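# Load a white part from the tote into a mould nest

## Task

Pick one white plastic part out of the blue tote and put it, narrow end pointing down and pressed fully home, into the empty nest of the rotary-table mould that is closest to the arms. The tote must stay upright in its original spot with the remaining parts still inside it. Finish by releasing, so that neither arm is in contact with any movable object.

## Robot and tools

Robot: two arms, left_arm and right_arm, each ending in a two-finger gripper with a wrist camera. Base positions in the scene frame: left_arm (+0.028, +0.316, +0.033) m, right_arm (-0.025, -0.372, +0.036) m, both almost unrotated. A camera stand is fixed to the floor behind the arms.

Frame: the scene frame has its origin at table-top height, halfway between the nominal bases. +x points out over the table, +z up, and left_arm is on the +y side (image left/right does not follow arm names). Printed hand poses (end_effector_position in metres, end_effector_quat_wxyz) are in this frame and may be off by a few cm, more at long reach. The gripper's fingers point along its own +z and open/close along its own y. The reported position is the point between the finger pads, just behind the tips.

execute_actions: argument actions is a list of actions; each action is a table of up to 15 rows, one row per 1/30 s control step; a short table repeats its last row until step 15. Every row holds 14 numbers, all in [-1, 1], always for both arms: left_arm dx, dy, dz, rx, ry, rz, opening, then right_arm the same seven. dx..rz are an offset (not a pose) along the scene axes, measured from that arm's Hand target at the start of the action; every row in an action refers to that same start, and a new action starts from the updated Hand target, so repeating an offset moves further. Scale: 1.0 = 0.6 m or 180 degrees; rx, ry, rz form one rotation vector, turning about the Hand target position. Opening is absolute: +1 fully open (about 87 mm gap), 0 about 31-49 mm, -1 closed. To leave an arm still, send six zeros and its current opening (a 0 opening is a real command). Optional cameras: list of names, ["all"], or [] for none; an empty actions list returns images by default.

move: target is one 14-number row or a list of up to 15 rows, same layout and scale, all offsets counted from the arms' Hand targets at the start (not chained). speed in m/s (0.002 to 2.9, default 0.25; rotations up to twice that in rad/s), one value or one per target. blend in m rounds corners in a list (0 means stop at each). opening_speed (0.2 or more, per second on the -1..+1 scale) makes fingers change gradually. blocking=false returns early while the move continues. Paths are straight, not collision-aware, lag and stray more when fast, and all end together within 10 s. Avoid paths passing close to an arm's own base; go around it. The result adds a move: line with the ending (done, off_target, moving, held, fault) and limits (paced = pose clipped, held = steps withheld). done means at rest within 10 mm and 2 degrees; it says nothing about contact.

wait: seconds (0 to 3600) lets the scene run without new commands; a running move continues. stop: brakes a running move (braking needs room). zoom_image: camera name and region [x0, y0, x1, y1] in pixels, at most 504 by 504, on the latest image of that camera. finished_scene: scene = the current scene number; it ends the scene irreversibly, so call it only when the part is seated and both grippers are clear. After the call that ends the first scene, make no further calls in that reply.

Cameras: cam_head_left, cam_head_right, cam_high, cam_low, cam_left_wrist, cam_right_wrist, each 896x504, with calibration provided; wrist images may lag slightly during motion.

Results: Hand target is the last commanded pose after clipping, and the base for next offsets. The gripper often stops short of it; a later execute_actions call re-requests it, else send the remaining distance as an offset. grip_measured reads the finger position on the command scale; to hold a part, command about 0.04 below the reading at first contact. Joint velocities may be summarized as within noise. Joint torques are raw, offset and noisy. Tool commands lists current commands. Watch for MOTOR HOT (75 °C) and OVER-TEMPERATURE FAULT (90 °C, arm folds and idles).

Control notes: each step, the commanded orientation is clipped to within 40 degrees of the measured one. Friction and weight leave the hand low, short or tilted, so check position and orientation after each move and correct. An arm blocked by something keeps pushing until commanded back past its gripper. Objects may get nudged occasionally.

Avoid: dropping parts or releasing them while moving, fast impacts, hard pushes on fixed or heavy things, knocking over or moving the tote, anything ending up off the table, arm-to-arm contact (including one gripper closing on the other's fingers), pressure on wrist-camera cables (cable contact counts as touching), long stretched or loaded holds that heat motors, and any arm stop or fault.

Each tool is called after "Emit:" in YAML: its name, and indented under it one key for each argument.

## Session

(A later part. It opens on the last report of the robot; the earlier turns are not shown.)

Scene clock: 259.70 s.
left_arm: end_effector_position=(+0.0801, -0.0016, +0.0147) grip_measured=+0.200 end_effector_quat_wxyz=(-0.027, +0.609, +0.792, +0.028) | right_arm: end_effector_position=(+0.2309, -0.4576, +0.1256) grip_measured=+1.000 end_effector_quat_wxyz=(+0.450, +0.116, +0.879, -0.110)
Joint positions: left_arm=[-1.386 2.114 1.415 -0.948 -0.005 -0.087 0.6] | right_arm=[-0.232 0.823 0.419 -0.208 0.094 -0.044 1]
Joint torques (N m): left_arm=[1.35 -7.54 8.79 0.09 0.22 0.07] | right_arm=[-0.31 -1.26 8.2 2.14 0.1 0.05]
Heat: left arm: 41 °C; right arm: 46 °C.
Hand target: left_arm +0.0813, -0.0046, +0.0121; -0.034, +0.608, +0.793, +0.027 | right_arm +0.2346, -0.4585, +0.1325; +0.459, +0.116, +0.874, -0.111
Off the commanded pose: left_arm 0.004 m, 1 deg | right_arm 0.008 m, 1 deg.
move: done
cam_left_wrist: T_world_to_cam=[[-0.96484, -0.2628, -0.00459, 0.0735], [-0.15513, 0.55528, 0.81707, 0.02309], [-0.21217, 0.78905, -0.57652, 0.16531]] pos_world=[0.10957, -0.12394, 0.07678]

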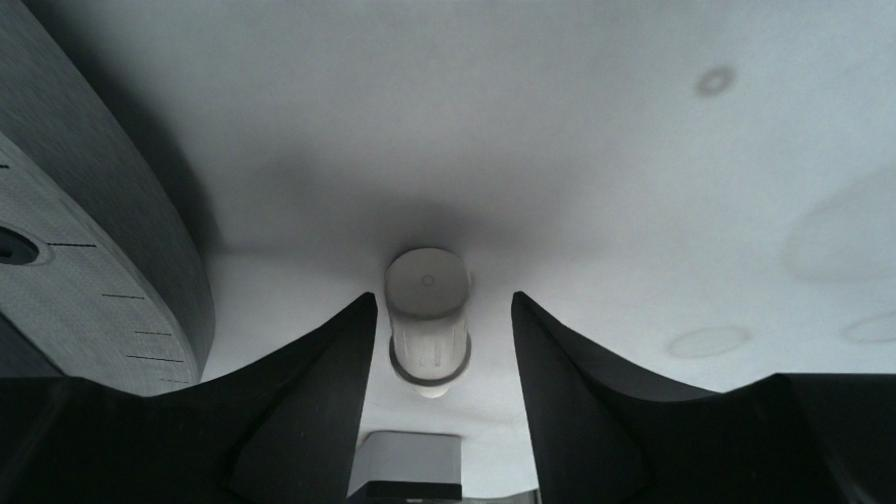

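Emit:
move:
  target:
    - [0.007,0,0.002,0,0,0,0.2,0,0,0,0,0,0,1]
    - [0.007,0,0.002,0,0,0,-0.45,0,0,0,0,0,0,1]
    - [0.007,0,0.25,0,0,0,-0.45,0,0,0,0,0,0,1]
    - [0.27,0.076,0.28,-0.397,-0.3636,0.2314,-0.45,0,0,0,0,0,0,1]
  speed: [0.1,0.1,0.2,0.3]
  blend: [0,0,0.03,0]
  opening_speed: 0.7
  cameras: ["cam_left_wrist","cam_head_right","cam_head_left"]

Scene clock: 279.80 s.
left_arm: end_effector_position=(+0.2412, +0.0376, +0.1824) grip_measured=-0.186 end_effector_quat_wxyz=(+0.688, +0.130, +0.703, -0.127) | right_arm: end_effector_position=(+0.2309, -0.4576, +0.1256) grip_measured=+1.000 end_effector_quat_wxyz=(+0.450, +0.116, +0.879, -0.110)
Joint positions: left_arm=[-1.328 1.361 0.363 0.959 -0.974 -0.032 0.407] | right_arm=[-0.232 0.823 0.419 -0.208 0.094 -0.044 1]
Joint torques (N m): left_arm=[1.11 -2.8 5.96 1.88 -0.05 0.04] | right_arm=[-0.32 -1.32 8.17 2.11 0.07 0.02]
Motor temperatures (°C): left_arm=[29 35 42 37 27 29 29] | right_arm=[30 35 47 41 27 28 31]
Heat: left arm: 42 °C; right arm: 47 °C.
Hand target: left_arm +0.2433, +0.0410, +0.1801; +0.690, +0.124, +0.702, -0.122 | right_arm +0.2346, -0.4585, +0.1325; +0.459, +0.116, +0.874, -0.111
Off the commanded pose: left_arm 0.005 m, 1 deg | right_arm 0.008 m, 1 deg.
move: done
cam_left_wrist: T_world_to_cam=[[-0.36463, -0.93113, 0.00581, 0.11853], [-0.73224, 0.28288, -0.61952, 0.30079], [0.57521, -0.23015, -0.78496, 0.15164]] pos_world=[0.17625, 0.06018, 0.30469]
Images, in order (width x height): cam_head_left 896x504, cam_head_right 896x504, cam_left_wrist 896x504.

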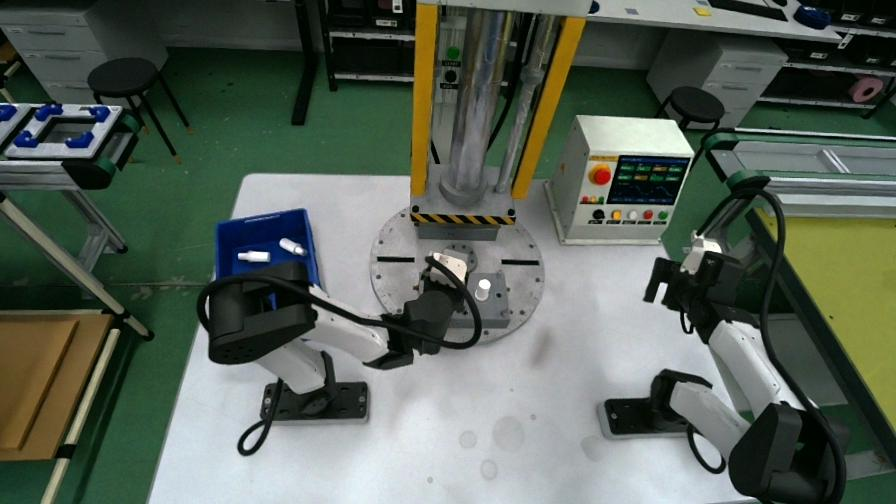

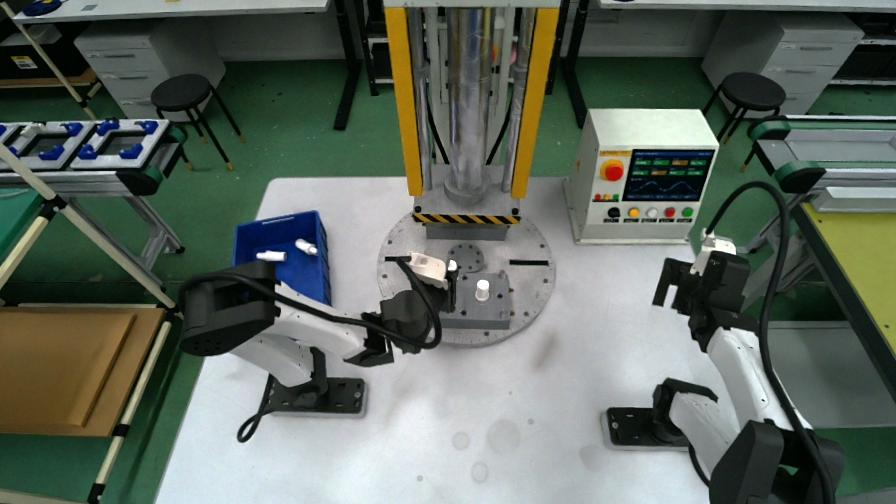

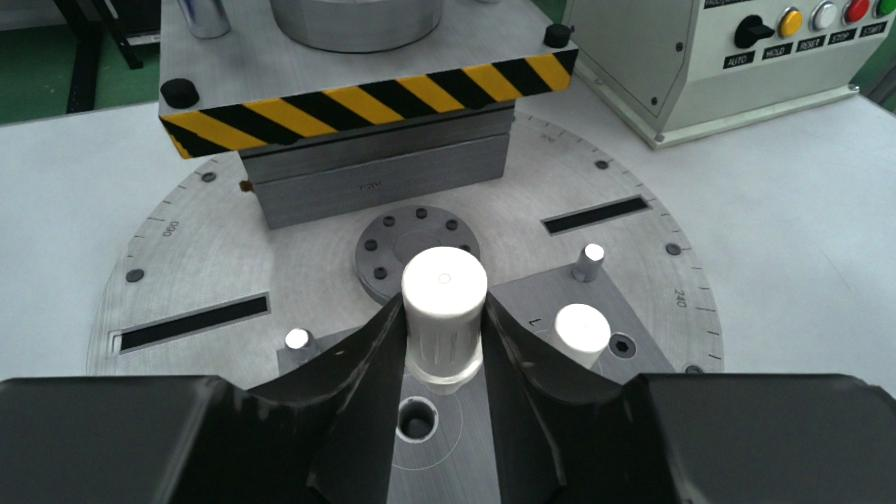

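Emit:
zoom_image:
  camera: "cam_head_right"
  region: [400, 240, 520, 340]

Emit:
zoom_image:
  camera: "cam_left_wrist"
  region: [350, 200, 660, 460]

Emit:
execute_actions:
  actions: []
  cameras: ["cam_low"]

Emit:
zoom_image:
  camera: "cam_low"
  region: [390, 210, 490, 310]

Scaled by 4.200 from the camera's image (finer frame: 1280x720).

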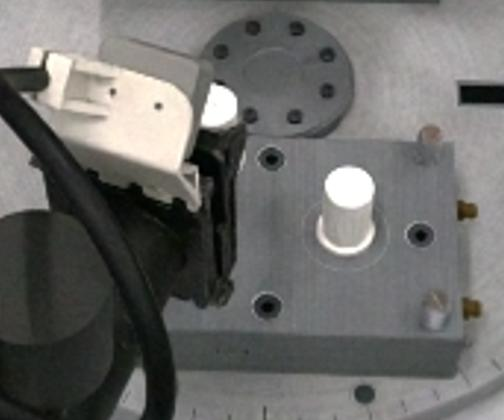

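Scaled by 1.626 from the camera's image (finer frame: 1280x720).

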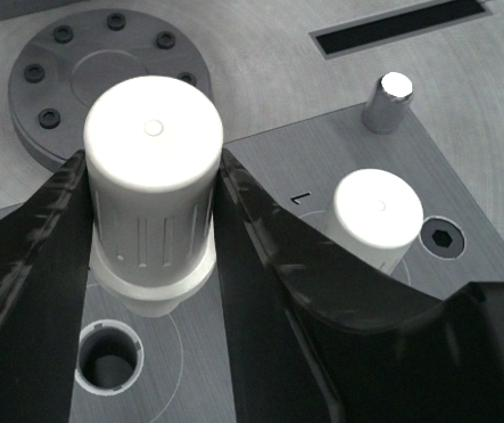

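Scene clock: 297.47 s.
left_arm: end_effector_position=(+0.2412, +0.0376, +0.1825) grip_measured=-0.186 end_effector_quat_wxyz=(+0.688, +0.130, +0.703, -0.127) | right_arm: end_effector_position=(+0.2309, -0.4576, +0.1256) grip_measured=+1.000 end_effector_quat_wxyz=(+0.450, +0.116, +0.879, -0.110)
Joint positions: left_arm=[-1.328 1.361 0.363 0.959 -0.974 -0.032 0.407] | right_arm=[-0.232 0.823 0.419 -0.208 0.094 -0.044 1]
Joint velocities: within noise
Joint torques (N m): left_arm=[1.09 -2.8 6 1.89 -0.04 0.04] | right_arm=[-0.47 -1.25 8.27 2.13 0.08 0.02]
Motor temperatures (°C): left_arm=[29 34 41 39 27 29 29] | right_arm=[30 35 47 41 27 28 31]
Heat: left arm: 41 °C; right arm: 47 °C.
Hand target: left_arm +0.2433, +0.0410, +0.1802; +0.690, +0.124, +0.702, -0.122 | right_arm +0.2346, -0.4585, +0.1325; +0.459, +0.116, +0.874, -0.111
Tool commands: left_gripper/opening=-0.45 right_gripper/opening=+1.0
Off the commanded pose: left_arm 0.005 m, 1 deg | right_arm 0.008 m, 1 deg.
Images, in order (width x height): cam_low 896x504.

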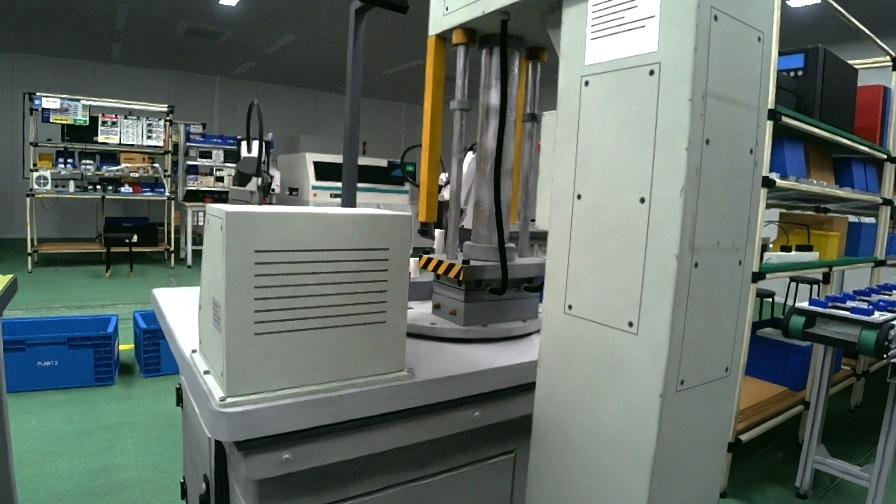

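Scaled by 5.040 from the camera's image (finer frame: 1280x720).

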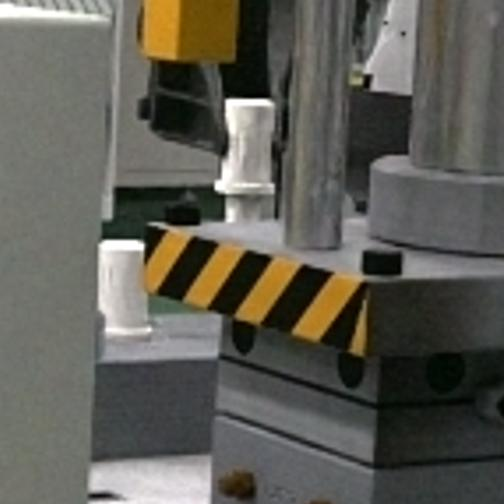

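Emit:
zoom_image:
  camera: "cam_low"
  region: [408, 225, 452, 280]

Scaled by 9.164 from the camera's image (finer frame: 1280x720).

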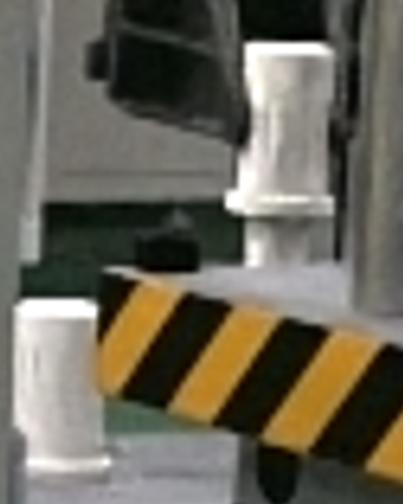

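Emit:
move:
  target: [0.008,0.018,-0.063,0,0,0,-0.5,0,0,0,0,0,0,1]
  speed: 0.1
  cameras: ["cam_left_wrist","cam_low"]

Emit:
zoom_image:
  camera: "cam_left_wrist"
  region: [370, 200, 520, 460]

Emit:
zoom_image:
  camera: "cam_low"
  region: [408, 225, 458, 285]

Scene clock: 340.83 s.
left_arm: end_effector_position=(+0.2470, +0.0533, +0.1393) grip_measured=-0.186 end_effector_quat_wxyz=(+0.684, +0.132, +0.709, -0.108) | right_arm: end_effector_position=(+0.2309, -0.4576, +0.1256) grip_measured=+1.000 end_effector_quat_wxyz=(+0.450, +0.116, +0.879, -0.110)
Joint positions: left_arm=[-1.296 1.535 0.261 1.204 -0.966 -0.031 0.407] | right_arm=[-0.232 0.823 0.419 -0.208 0.094 -0.044 1]
Joint torques (N m): left_arm=[1.24 -3.07 4.66 2.2 0.21 0.04] | right_arm=[-0.24 -1.29 8.1 2.13 0.09 0.02]
Heat: left arm: 40 °C; right arm: 48 °C.
Hand target: left_arm +0.2481, +0.0518, +0.1424; +0.690, +0.124, +0.702, -0.122 | right_arm +0.2346, -0.4585, +0.1325; +0.459, +0.116, +0.874, -0.111
Off the commanded pose: left_arm 0.004 m, 2 deg | right_arm 0.008 m, 1 deg.
move: done
cam_left_wrist: T_world_to_cam=[[-0.34197, -0.93949, -0.02043, 0.134], [-0.74373, 0.28388, -0.6052, 0.27468], [0.57438, -0.19177, -0.79581, 0.11778]] pos_world=[0.18246, 0.0705, 0.26271]
Images, in order (width x height): cam_low 896x504, cam_left_wrist 896x504.

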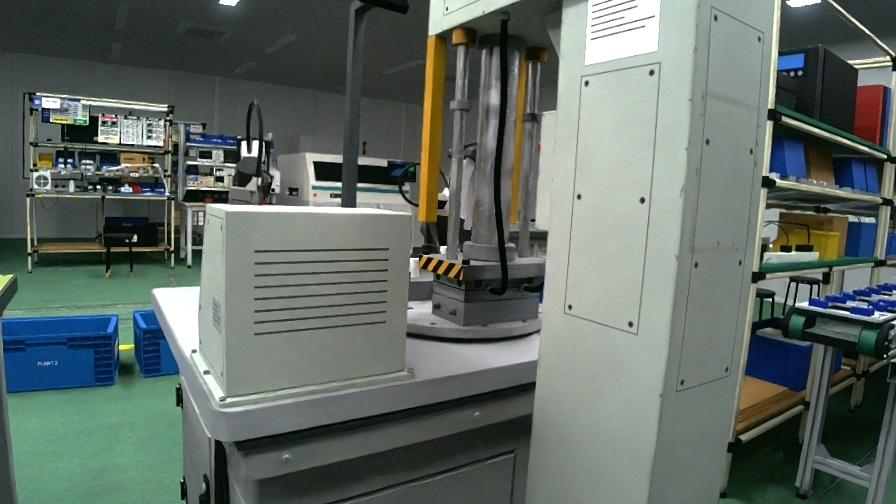

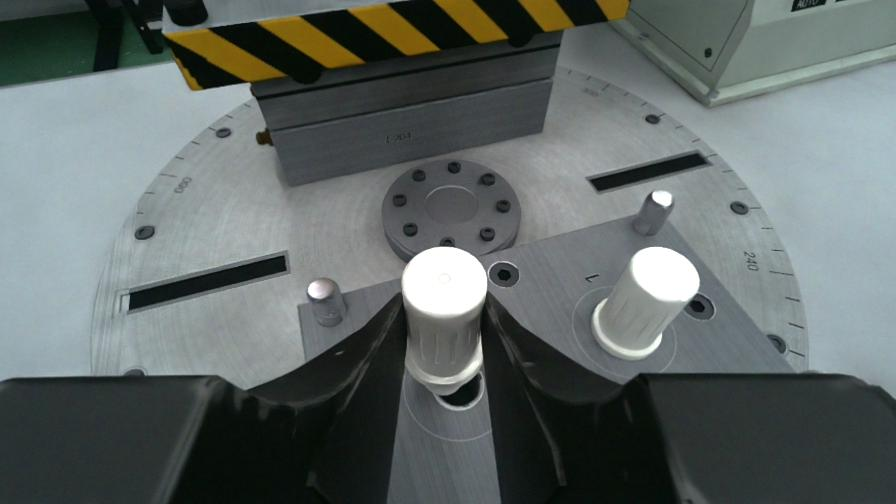

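Scaled by 1.938 from the camera's image (finer frame: 1280x720).

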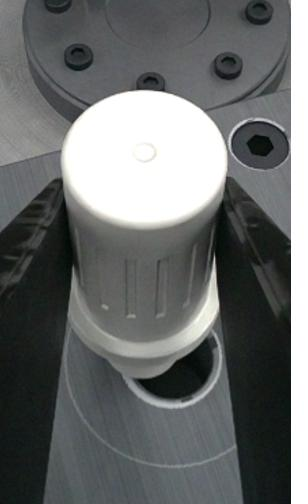

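Scaled by 8.400 from the camera's image (finer frame: 1280x720).

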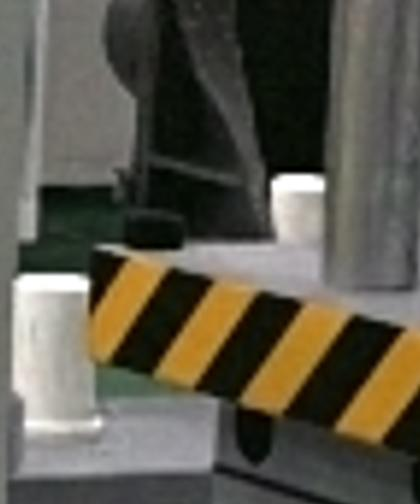

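Emit:
move:
  target: [-0.0045,-0.006,0.003,0,0,0,-0.5,0,0,0,0,0,0,1]
  speed: 0.05
  cameras: ["cam_left_wrist"]

Emit:
zoom_image:
  camera: "cam_left_wrist"
  region: [390, 240, 500, 430]

Scene clock: 367.00 s.
left_arm: end_effector_position=(+0.2470, +0.0533, +0.1394) grip_measured=-0.186 end_effector_quat_wxyz=(+0.684, +0.132, +0.709, -0.108) | right_arm: end_effector_position=(+0.2309, -0.4576, +0.1256) grip_measured=+1.000 end_effector_quat_wxyz=(+0.450, +0.116, +0.879, -0.110)
Joint positions: left_arm=[-1.296 1.535 0.261 1.204 -0.966 -0.03 0.407] | right_arm=[-0.232 0.823 0.419 -0.208 0.094 -0.044 1]
Joint torques (N m): left_arm=[-0.05 -2.88 5.81 2.12 0.04 0.04] | right_arm=[-0.42 -1.36 8.24 2.14 0.07 0]
Heat: left arm: 43 °C; right arm: 48 °C.
Hand target: left_arm +0.2454, +0.0482, +0.1442; +0.690, +0.124, +0.702, -0.122 | right_arm +0.2346, -0.4585, +0.1325; +0.459, +0.116, +0.874, -0.111
Off the commanded pose: left_arm 0.007 m, 2 deg | right_arm 0.008 m, 1 deg.
move: done
cam_left_wrist: T_world_to_cam=[[-0.34193, -0.93949, -0.02128, 0.13412], [-0.74346, 0.2843, -0.60534, 0.27466], [0.57476, -0.19116, -0.79568, 0.11762]] pos_world=[0.18246, 0.0704, 0.26271]

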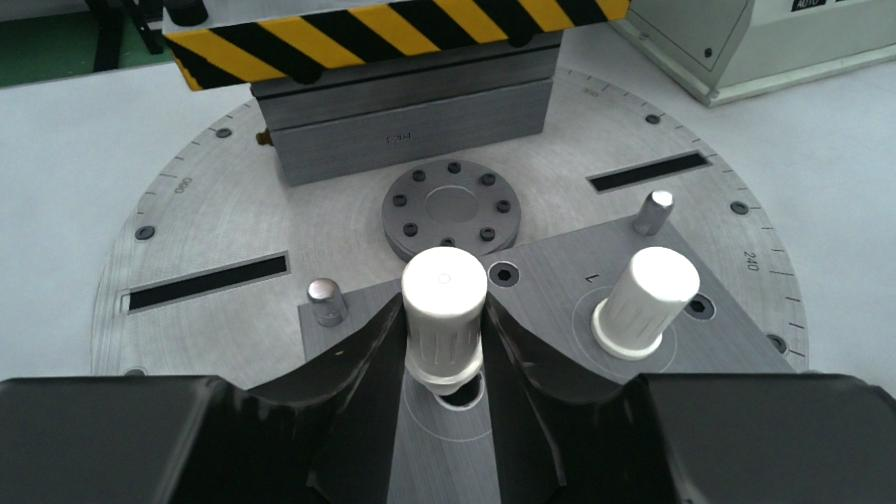

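Scaled by 2.653 from the camera's image (finer frame: 1280x720).

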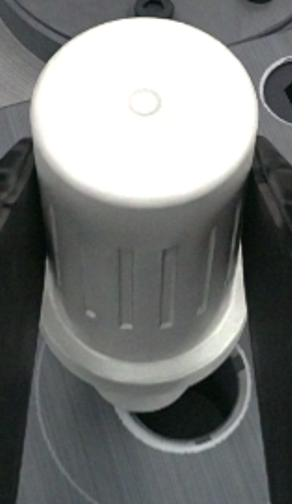

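Emit:
move:
  target:
    - [0,-0.005,0.04,0,0,0,-0.5,0,0,0,0,0,0,1]
    - [0,0,-0.003,0,0,0,-0.5,0,0,0,0,0,0,1]
  speed: 0.08
  cameras: ["cam_left_wrist"]

Emit:
zoom_image:
  camera: "cam_left_wrist"
  region: [390, 240, 500, 430]

Scene clock: 379.80 s.
left_arm: end_effector_position=(+0.2463, +0.0496, +0.1394) grip_measured=-0.186 end_effector_quat_wxyz=(+0.684, +0.136, +0.708, -0.108) | right_arm: end_effector_position=(+0.2309, -0.4576, +0.1256) grip_measured=+1.000 end_effector_quat_wxyz=(+0.450, +0.116, +0.879, -0.110)
Joint positions: left_arm=[-1.301 1.545 0.271 1.202 -0.966 -0.026 0.407] | right_arm=[-0.232 0.823 0.419 -0.208 0.094 -0.044 1]
Joint torques (N m): left_arm=[0.42 -3.17 4.68 2.18 0.05 -0.04] | right_arm=[-0.29 -1.24 8.24 2.16 0.1 0.04]
Heat: left arm: 43 °C; right arm: 48 °C.
Hand target: left_arm +0.2454, +0.0481, +0.1424; +0.690, +0.124, +0.702, -0.122 | right_arm +0.2346, -0.4585, +0.1325; +0.459, +0.116, +0.874, -0.111
Off the commanded pose: left_arm 0.003 m, 2 deg | right_arm 0.008 m, 1 deg.
move: done
cam_left_wrist: T_world_to_cam=[[-0.34741, -0.93735, -0.02603, 0.13228], [-0.74118, 0.2915, -0.60472, 0.27411], [0.57442, -0.19079, -0.79601, 0.11746]] pos_world=[0.18166, 0.0665, 0.2627]

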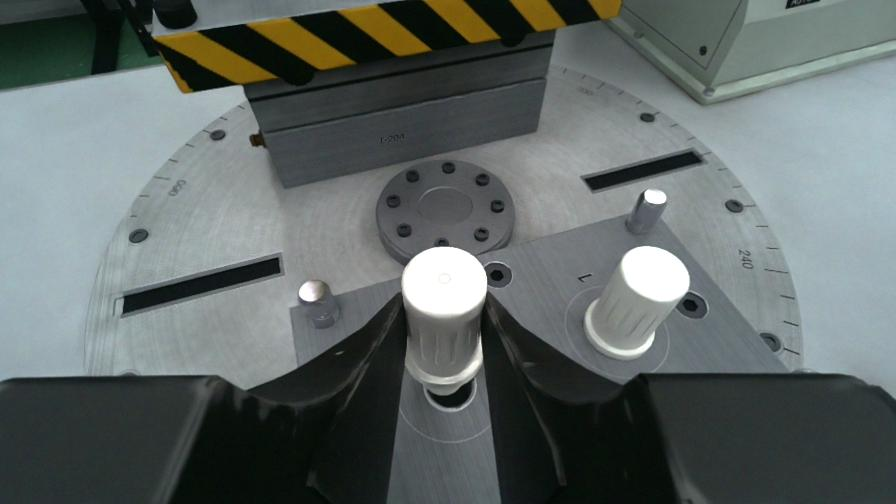

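Scaled by 2.653 from the camera's image (finer frame: 1280x720).

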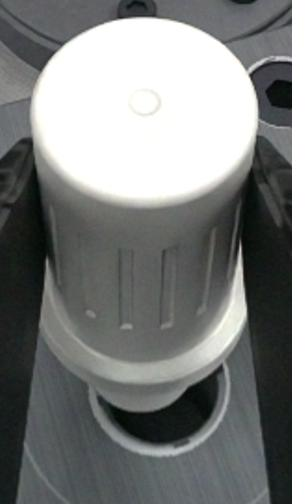

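Emit:
move:
  target:
    - [0,-0.005,0.035,0,0,0,-0.5,0,0,0,0,0,0,1]
    - [-0.0047,-0.0025,-0.0065,0,0,0,-0.5,0,0,0,0,0,0,1]
  speed: 0.08
  cameras: ["cam_left_wrist"]

Emit:
zoom_image:
  camera: "cam_left_wrist"
  region: [390, 240, 500, 430]

Scene clock: 390.37 s.
left_arm: end_effector_position=(+0.2441, +0.0478, +0.1346) grip_measured=-0.186 end_effector_quat_wxyz=(+0.683, +0.140, +0.709, -0.108) | right_arm: end_effector_position=(+0.2309, -0.4576, +0.1256) grip_measured=+1.000 end_effector_quat_wxyz=(+0.450, +0.116, +0.879, -0.110)
Joint positions: left_arm=[-1.311 1.571 0.269 1.222 -0.97 -0.027 0.407] | right_arm=[-0.232 0.823 0.419 -0.208 0.094 -0.044 1]
Joint torques (N m): left_arm=[0.02 -3.26 4.52 2.24 -0.07 -0.06] | right_arm=[-0.36 -1.29 8.21 2.13 0.09 0]
Heat: left arm: 43 °C; right arm: 48 °C.
Hand target: left_arm +0.2426, +0.0467, +0.1384; +0.690, +0.124, +0.702, -0.122 | right_arm +0.2346, -0.4585, +0.1325; +0.459, +0.116, +0.874, -0.111
Off the commanded pose: left_arm 0.004 m, 3 deg | right_arm 0.008 m, 1 deg.
move: off_target (left_arm)
cam_left_wrist: T_world_to_cam=[[-0.35251, -0.93528, -0.0316, 0.13169], [-0.74084, 0.29954, -0.60119, 0.26919], [0.57174, -0.18851, -0.79848, 0.11546]] pos_world=[0.17984, 0.0643, 0.25818]

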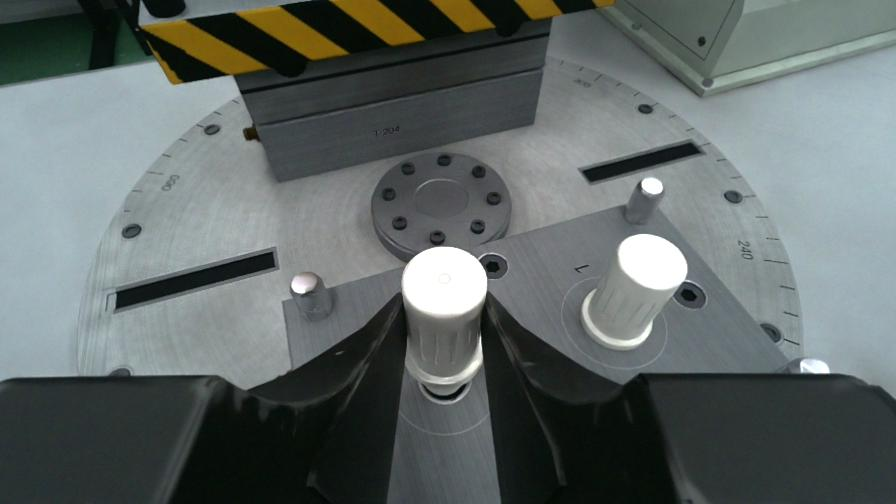

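Scaled by 2.653 from the camera's image (finer frame: 1280x720).

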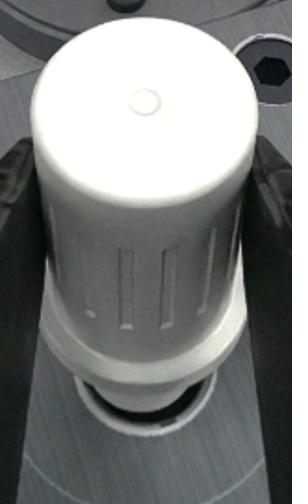

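Emit:
move:
  target: [-0.0003,0,-0.02,0,0,0,-0.5,0,0,0,0,0,0,1]
  speed: 0.03
  cameras: ["cam_left_wrist"]

Emit:
zoom_image:
  camera: "cam_left_wrist"
  region: [390, 240, 500, 430]

Scene clock: 401.20 s.
left_arm: end_effector_position=(+0.2441, +0.0476, +0.1216) grip_measured=-0.186 end_effector_quat_wxyz=(+0.681, +0.142, +0.711, -0.106) | right_arm: end_effector_position=(+0.2309, -0.4576, +0.1256) grip_measured=+1.000 end_effector_quat_wxyz=(+0.450, +0.116, +0.879, -0.110)
Joint positions: left_arm=[-1.311 1.653 0.258 1.306 -0.97 -0.03 0.407] | right_arm=[-0.232 0.823 0.419 -0.208 0.094 -0.044 1]
Joint torques (N m): left_arm=[-0.01 -3.33 3.78 2.34 -0.08 -0.05] | right_arm=[-0.43 -1.29 8.2 2.15 0.07 0.02]
Motor temperatures (°C): left_arm=[29 32 40 44 27 29 30] | right_arm=[30 35 48 43 27 28 31]
Heat: left arm: 44 °C; right arm: 48 °C.
Hand target: left_arm +0.2424, +0.0468, +0.1263; +0.690, +0.124, +0.702, -0.122 | right_arm +0.2346, -0.4585, +0.1325; +0.459, +0.116, +0.874, -0.111
Off the commanded pose: left_arm 0.005 m, 3 deg | right_arm 0.008 m, 1 deg.
move: off_target (left_arm)
cam_left_wrist: T_world_to_cam=[[-0.35245, -0.93513, -0.03605, 0.13159], [-0.74303, 0.30305, -0.59672, 0.26125], [0.56894, -0.18353, -0.80164, 0.10594]] pos_world=[0.18022, 0.06333, 0.24556]

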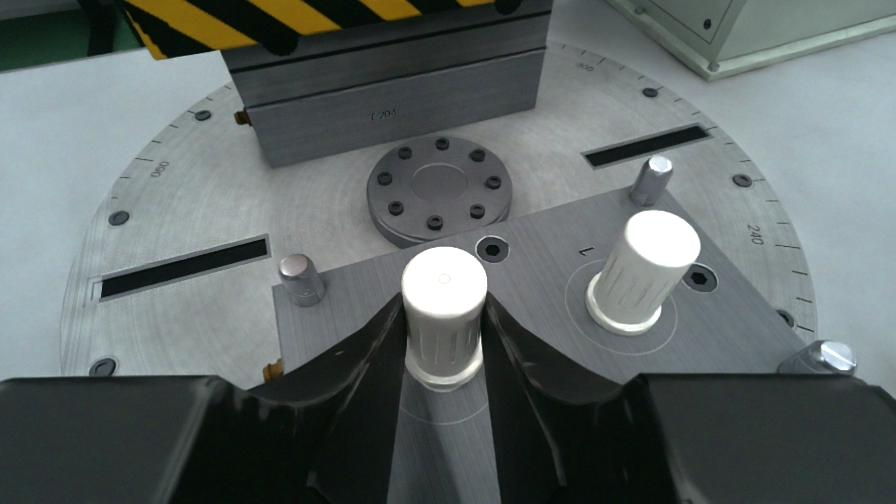

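Scaled by 2.653 from the camera's image (finer frame: 1280x720).

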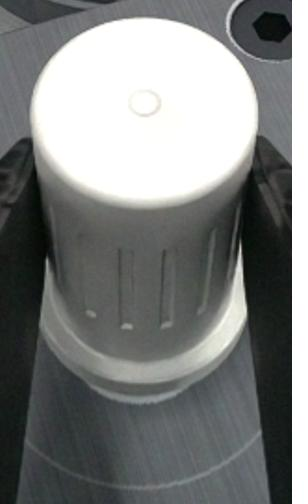

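Emit:
move:
  target: [0,0,-0.022,0,0,0,-0.5,0,0,0,0,0,0,1]
  speed: 0.03
  cameras: ["cam_left_wrist"]

Emit:
zoom_image:
  camera: "cam_left_wrist"
  region: [390, 200, 700, 430]

Scene clock: 410.47 s.
left_arm: end_effector_position=(+0.2446, +0.0475, +0.1098) grip_measured=-0.186 end_effector_quat_wxyz=(+0.681, +0.141, +0.711, -0.103) | right_arm: end_effector_position=(+0.2309, -0.4576, +0.1256) grip_measured=+1.000 end_effector_quat_wxyz=(+0.450, +0.116, +0.879, -0.110)
Joint positions: left_arm=[-1.311 1.741 0.253 1.397 -0.975 -0.03 0.407] | right_arm=[-0.232 0.823 0.419 -0.208 0.094 -0.044 1]
Joint torques (N m): left_arm=[-0.05 -3.08 2.88 2.43 -0.03 -0.09] | right_arm=[-0.36 -1.31 8.23 2.12 0.08 0.04]
Heat: left arm: 44 °C; right arm: 48 °C.
Hand target: left_arm +0.2424, +0.0468, +0.1132; +0.690, +0.124, +0.702, -0.122 | right_arm +0.2346, -0.4585, +0.1325; +0.459, +0.116, +0.874, -0.111
Off the commanded pose: left_arm 0.004 m, 3 deg | right_arm 0.008 m, 1 deg.
move: off_target (left_arm)
cam_left_wrist: T_world_to_cam=[[-0.34822, -0.9366, -0.0389, 0.13062], [-0.74433, 0.30149, -0.59588, 0.25501], [0.56983, -0.17855, -0.80213, 0.09576]] pos_world=[0.18073, 0.06256, 0.23386]

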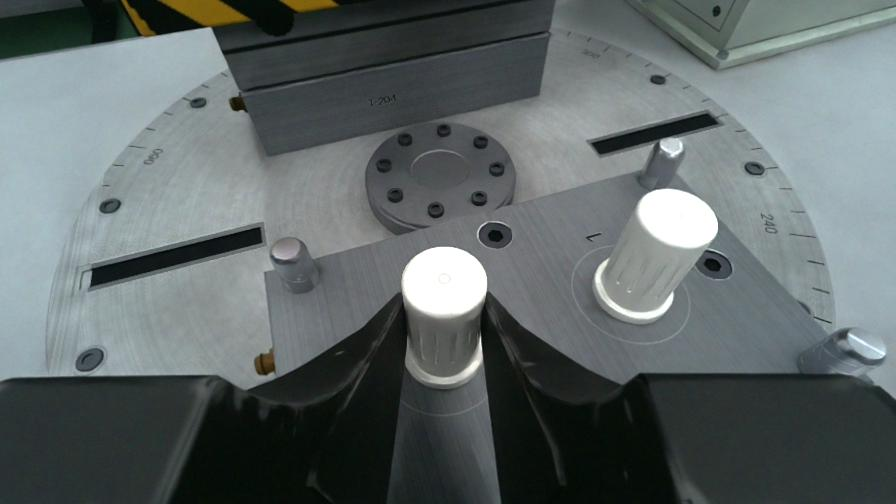

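Scaled by 1.626 from the camera's image (finer frame: 1280x720).

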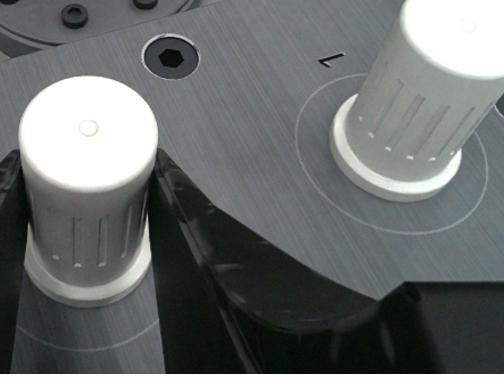

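Emit:
move:
  target: [0,0,-0.014,0,0,0,-0.5,0,0,0,0,0,0,1]
  speed: 0.03
  cameras: ["cam_left_wrist"]

Emit:
zoom_image:
  camera: "cam_left_wrist"
  region: [390, 200, 700, 430]

Scene clock: 416.03 s.
left_arm: end_effector_position=(+0.2446, +0.0477, +0.1093) grip_measured=-0.186 end_effector_quat_wxyz=(+0.684, +0.139, +0.710, -0.098) | right_arm: end_effector_position=(+0.2309, -0.4576, +0.1256) grip_measured=+1.000 end_effector_quat_wxyz=(+0.450, +0.116, +0.879, -0.110)
Joint positions: left_arm=[-1.316 1.759 0.256 1.42 -0.99 -0.019 0.407] | right_arm=[-0.232 0.823 0.419 -0.208 0.094 -0.044 1]
Joint torques (N m): left_arm=[0.44 -0.7 2.25 2.63 0.15 -0.27] | right_arm=[-0.24 -1.33 8.14 2.13 0.07 0.01]
Heat: left arm: 44 °C; right arm: 48 °C.
Hand target: left_arm +0.2423, +0.0467, +0.1048; +0.690, +0.124, +0.702, -0.122 | right_arm +0.2346, -0.4585, +0.1325; +0.459, +0.116, +0.874, -0.111
Off the commanded pose: left_arm 0.005 m, 3 deg | right_arm 0.008 m, 1 deg.
move: off_target (left_arm)
cam_left_wrist: T_world_to_cam=[[-0.33917, -0.93972, -0.04354, 0.12919], [-0.74321, 0.29604, -0.59999, 0.25504], [0.57671, -0.17114, -0.79882, 0.09293]] pos_world=[0.17977, 0.06181, 0.23288]

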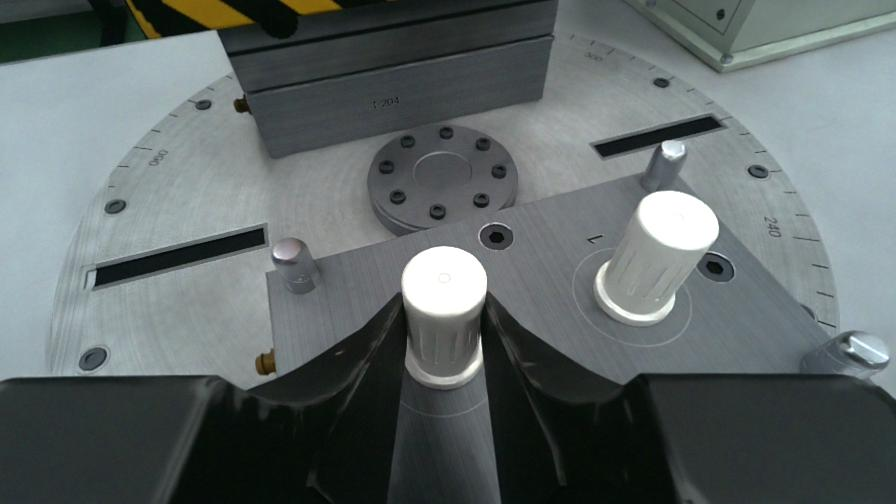

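Scaled by 1.626 from the camera's image (finer frame: 1280x720).

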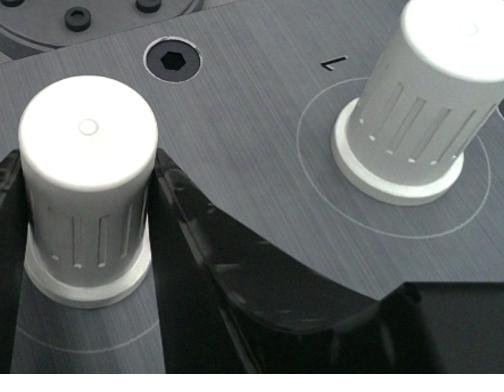

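Emit:
move:
  target:
    - [0.002,0,0.011,0,0,0,-0.5,0,0,0,0,0,0,1]
    - [0.002,0,0.011,0,0,0,0.3,0,0,0,0,0,0,1]
    - [-0.145,0.054,0.016,0,0,0,0.3,0,0,0,0,0,0,1]
    - [-0.145,0.07,0.2,0,0,0,0.3,0,0,0,0,0,0,1]
  speed: [0.05,0.1,0.1,0.25]
  blend: [0,0,0.02,0]
  opening_speed: 0.6
  cameras: ["cam_left_wrist","cam_head_right","cam_low"]

Emit:
zoom_image:
  camera: "cam_head_right"
  region: [400, 240, 520, 340]

Scene clock: 447.70 s.
left_arm: end_effector_position=(+0.1573, +0.0917, +0.2160) grip_measured=+0.300 end_effector_quat_wxyz=(+0.708, +0.135, +0.686, -0.104) | right_arm: end_effector_position=(+0.2309, -0.4576, +0.1256) grip_measured=+1.000 end_effector_quat_wxyz=(+0.450, +0.116, +0.879, -0.110)
Joint positions: left_arm=[-1.777 1.032 0.237 0.98 -1.448 0.233 0.65] | right_arm=[-0.232 0.823 0.419 -0.208 0.094 -0.044 1]
Joint torques (N m): left_arm=[0.13 -2.43 9.77 1.16 0.12 -0.13] | right_arm=[-0.39 -1.37 8.16 2.13 0.11 0]
Heat: left arm: 45 °C; right arm: 49 °C.
Hand target: left_arm +0.1554, +0.0887, +0.2248; +0.690, +0.124, +0.702, -0.122 | right_arm +0.2346, -0.4585, +0.1325; +0.459, +0.116, +0.874, -0.111
Off the commanded pose: left_arm 0.009 m, 4 deg | right_arm 0.008 m, 1 deg.
move: off_target (left_arm); target 2's new opening was sent with left_arm's hand 0.002 m and 3 deg from that target
cam_left_wrist: T_world_to_cam=[[-0.33916, -0.93981, -0.04161, 0.14519], [-0.70239, 0.28241, -0.65337, 0.24742], [0.62579, -0.19237, -0.7559, 0.22104]] pos_world=[0.08471, 0.1091, 0.33478]
Images, in order (width x height): cam_head_right 896x504, cam_low 896x504, cam_left_wrist 896x504.

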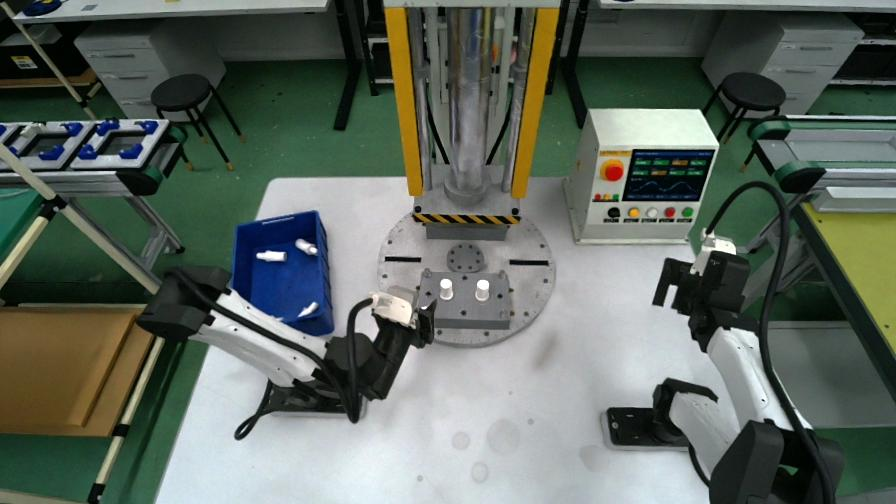

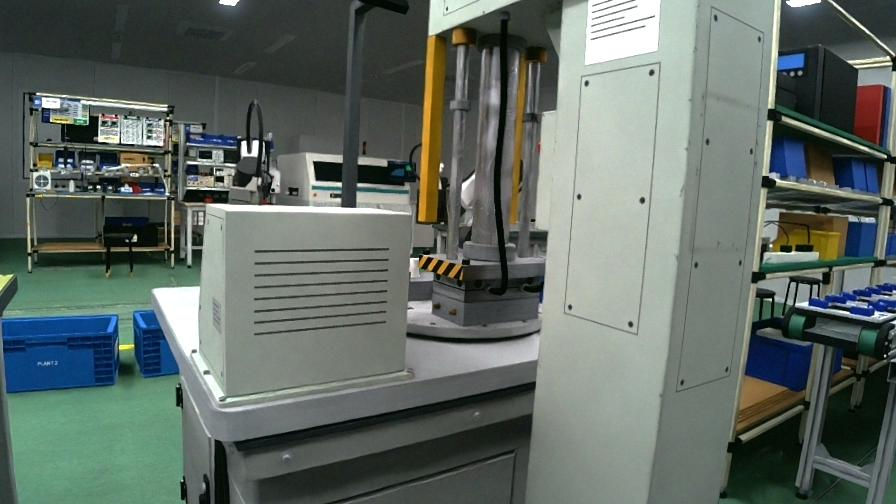

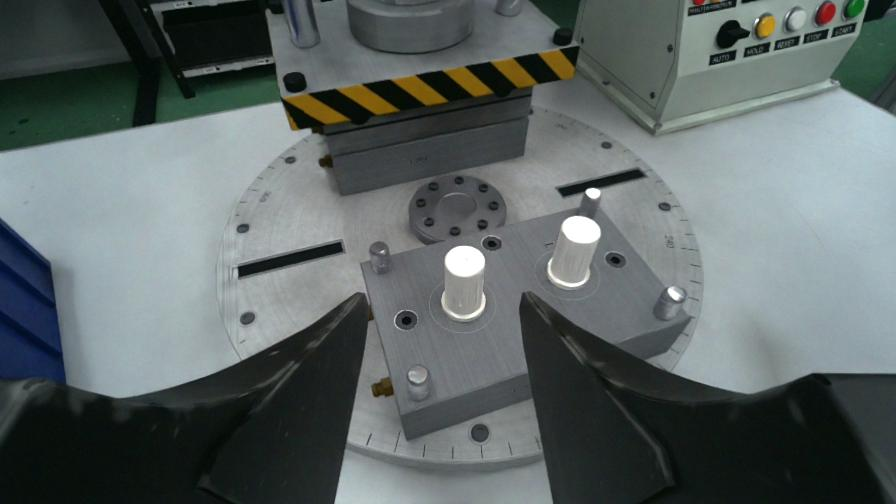

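Scaled by 4.200 from the camera's image (finer frame: 1280x720).

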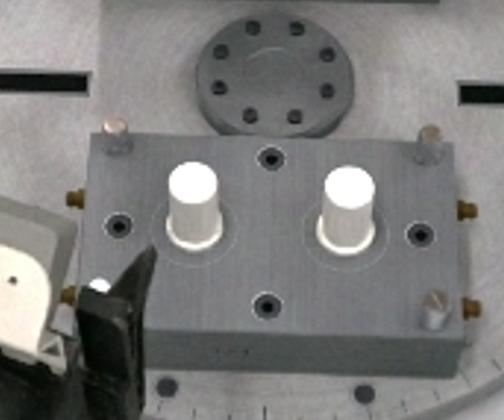

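Seated and clear.

Emit:
finished_scene:
  scene: 2

The scene is finished: the task was done.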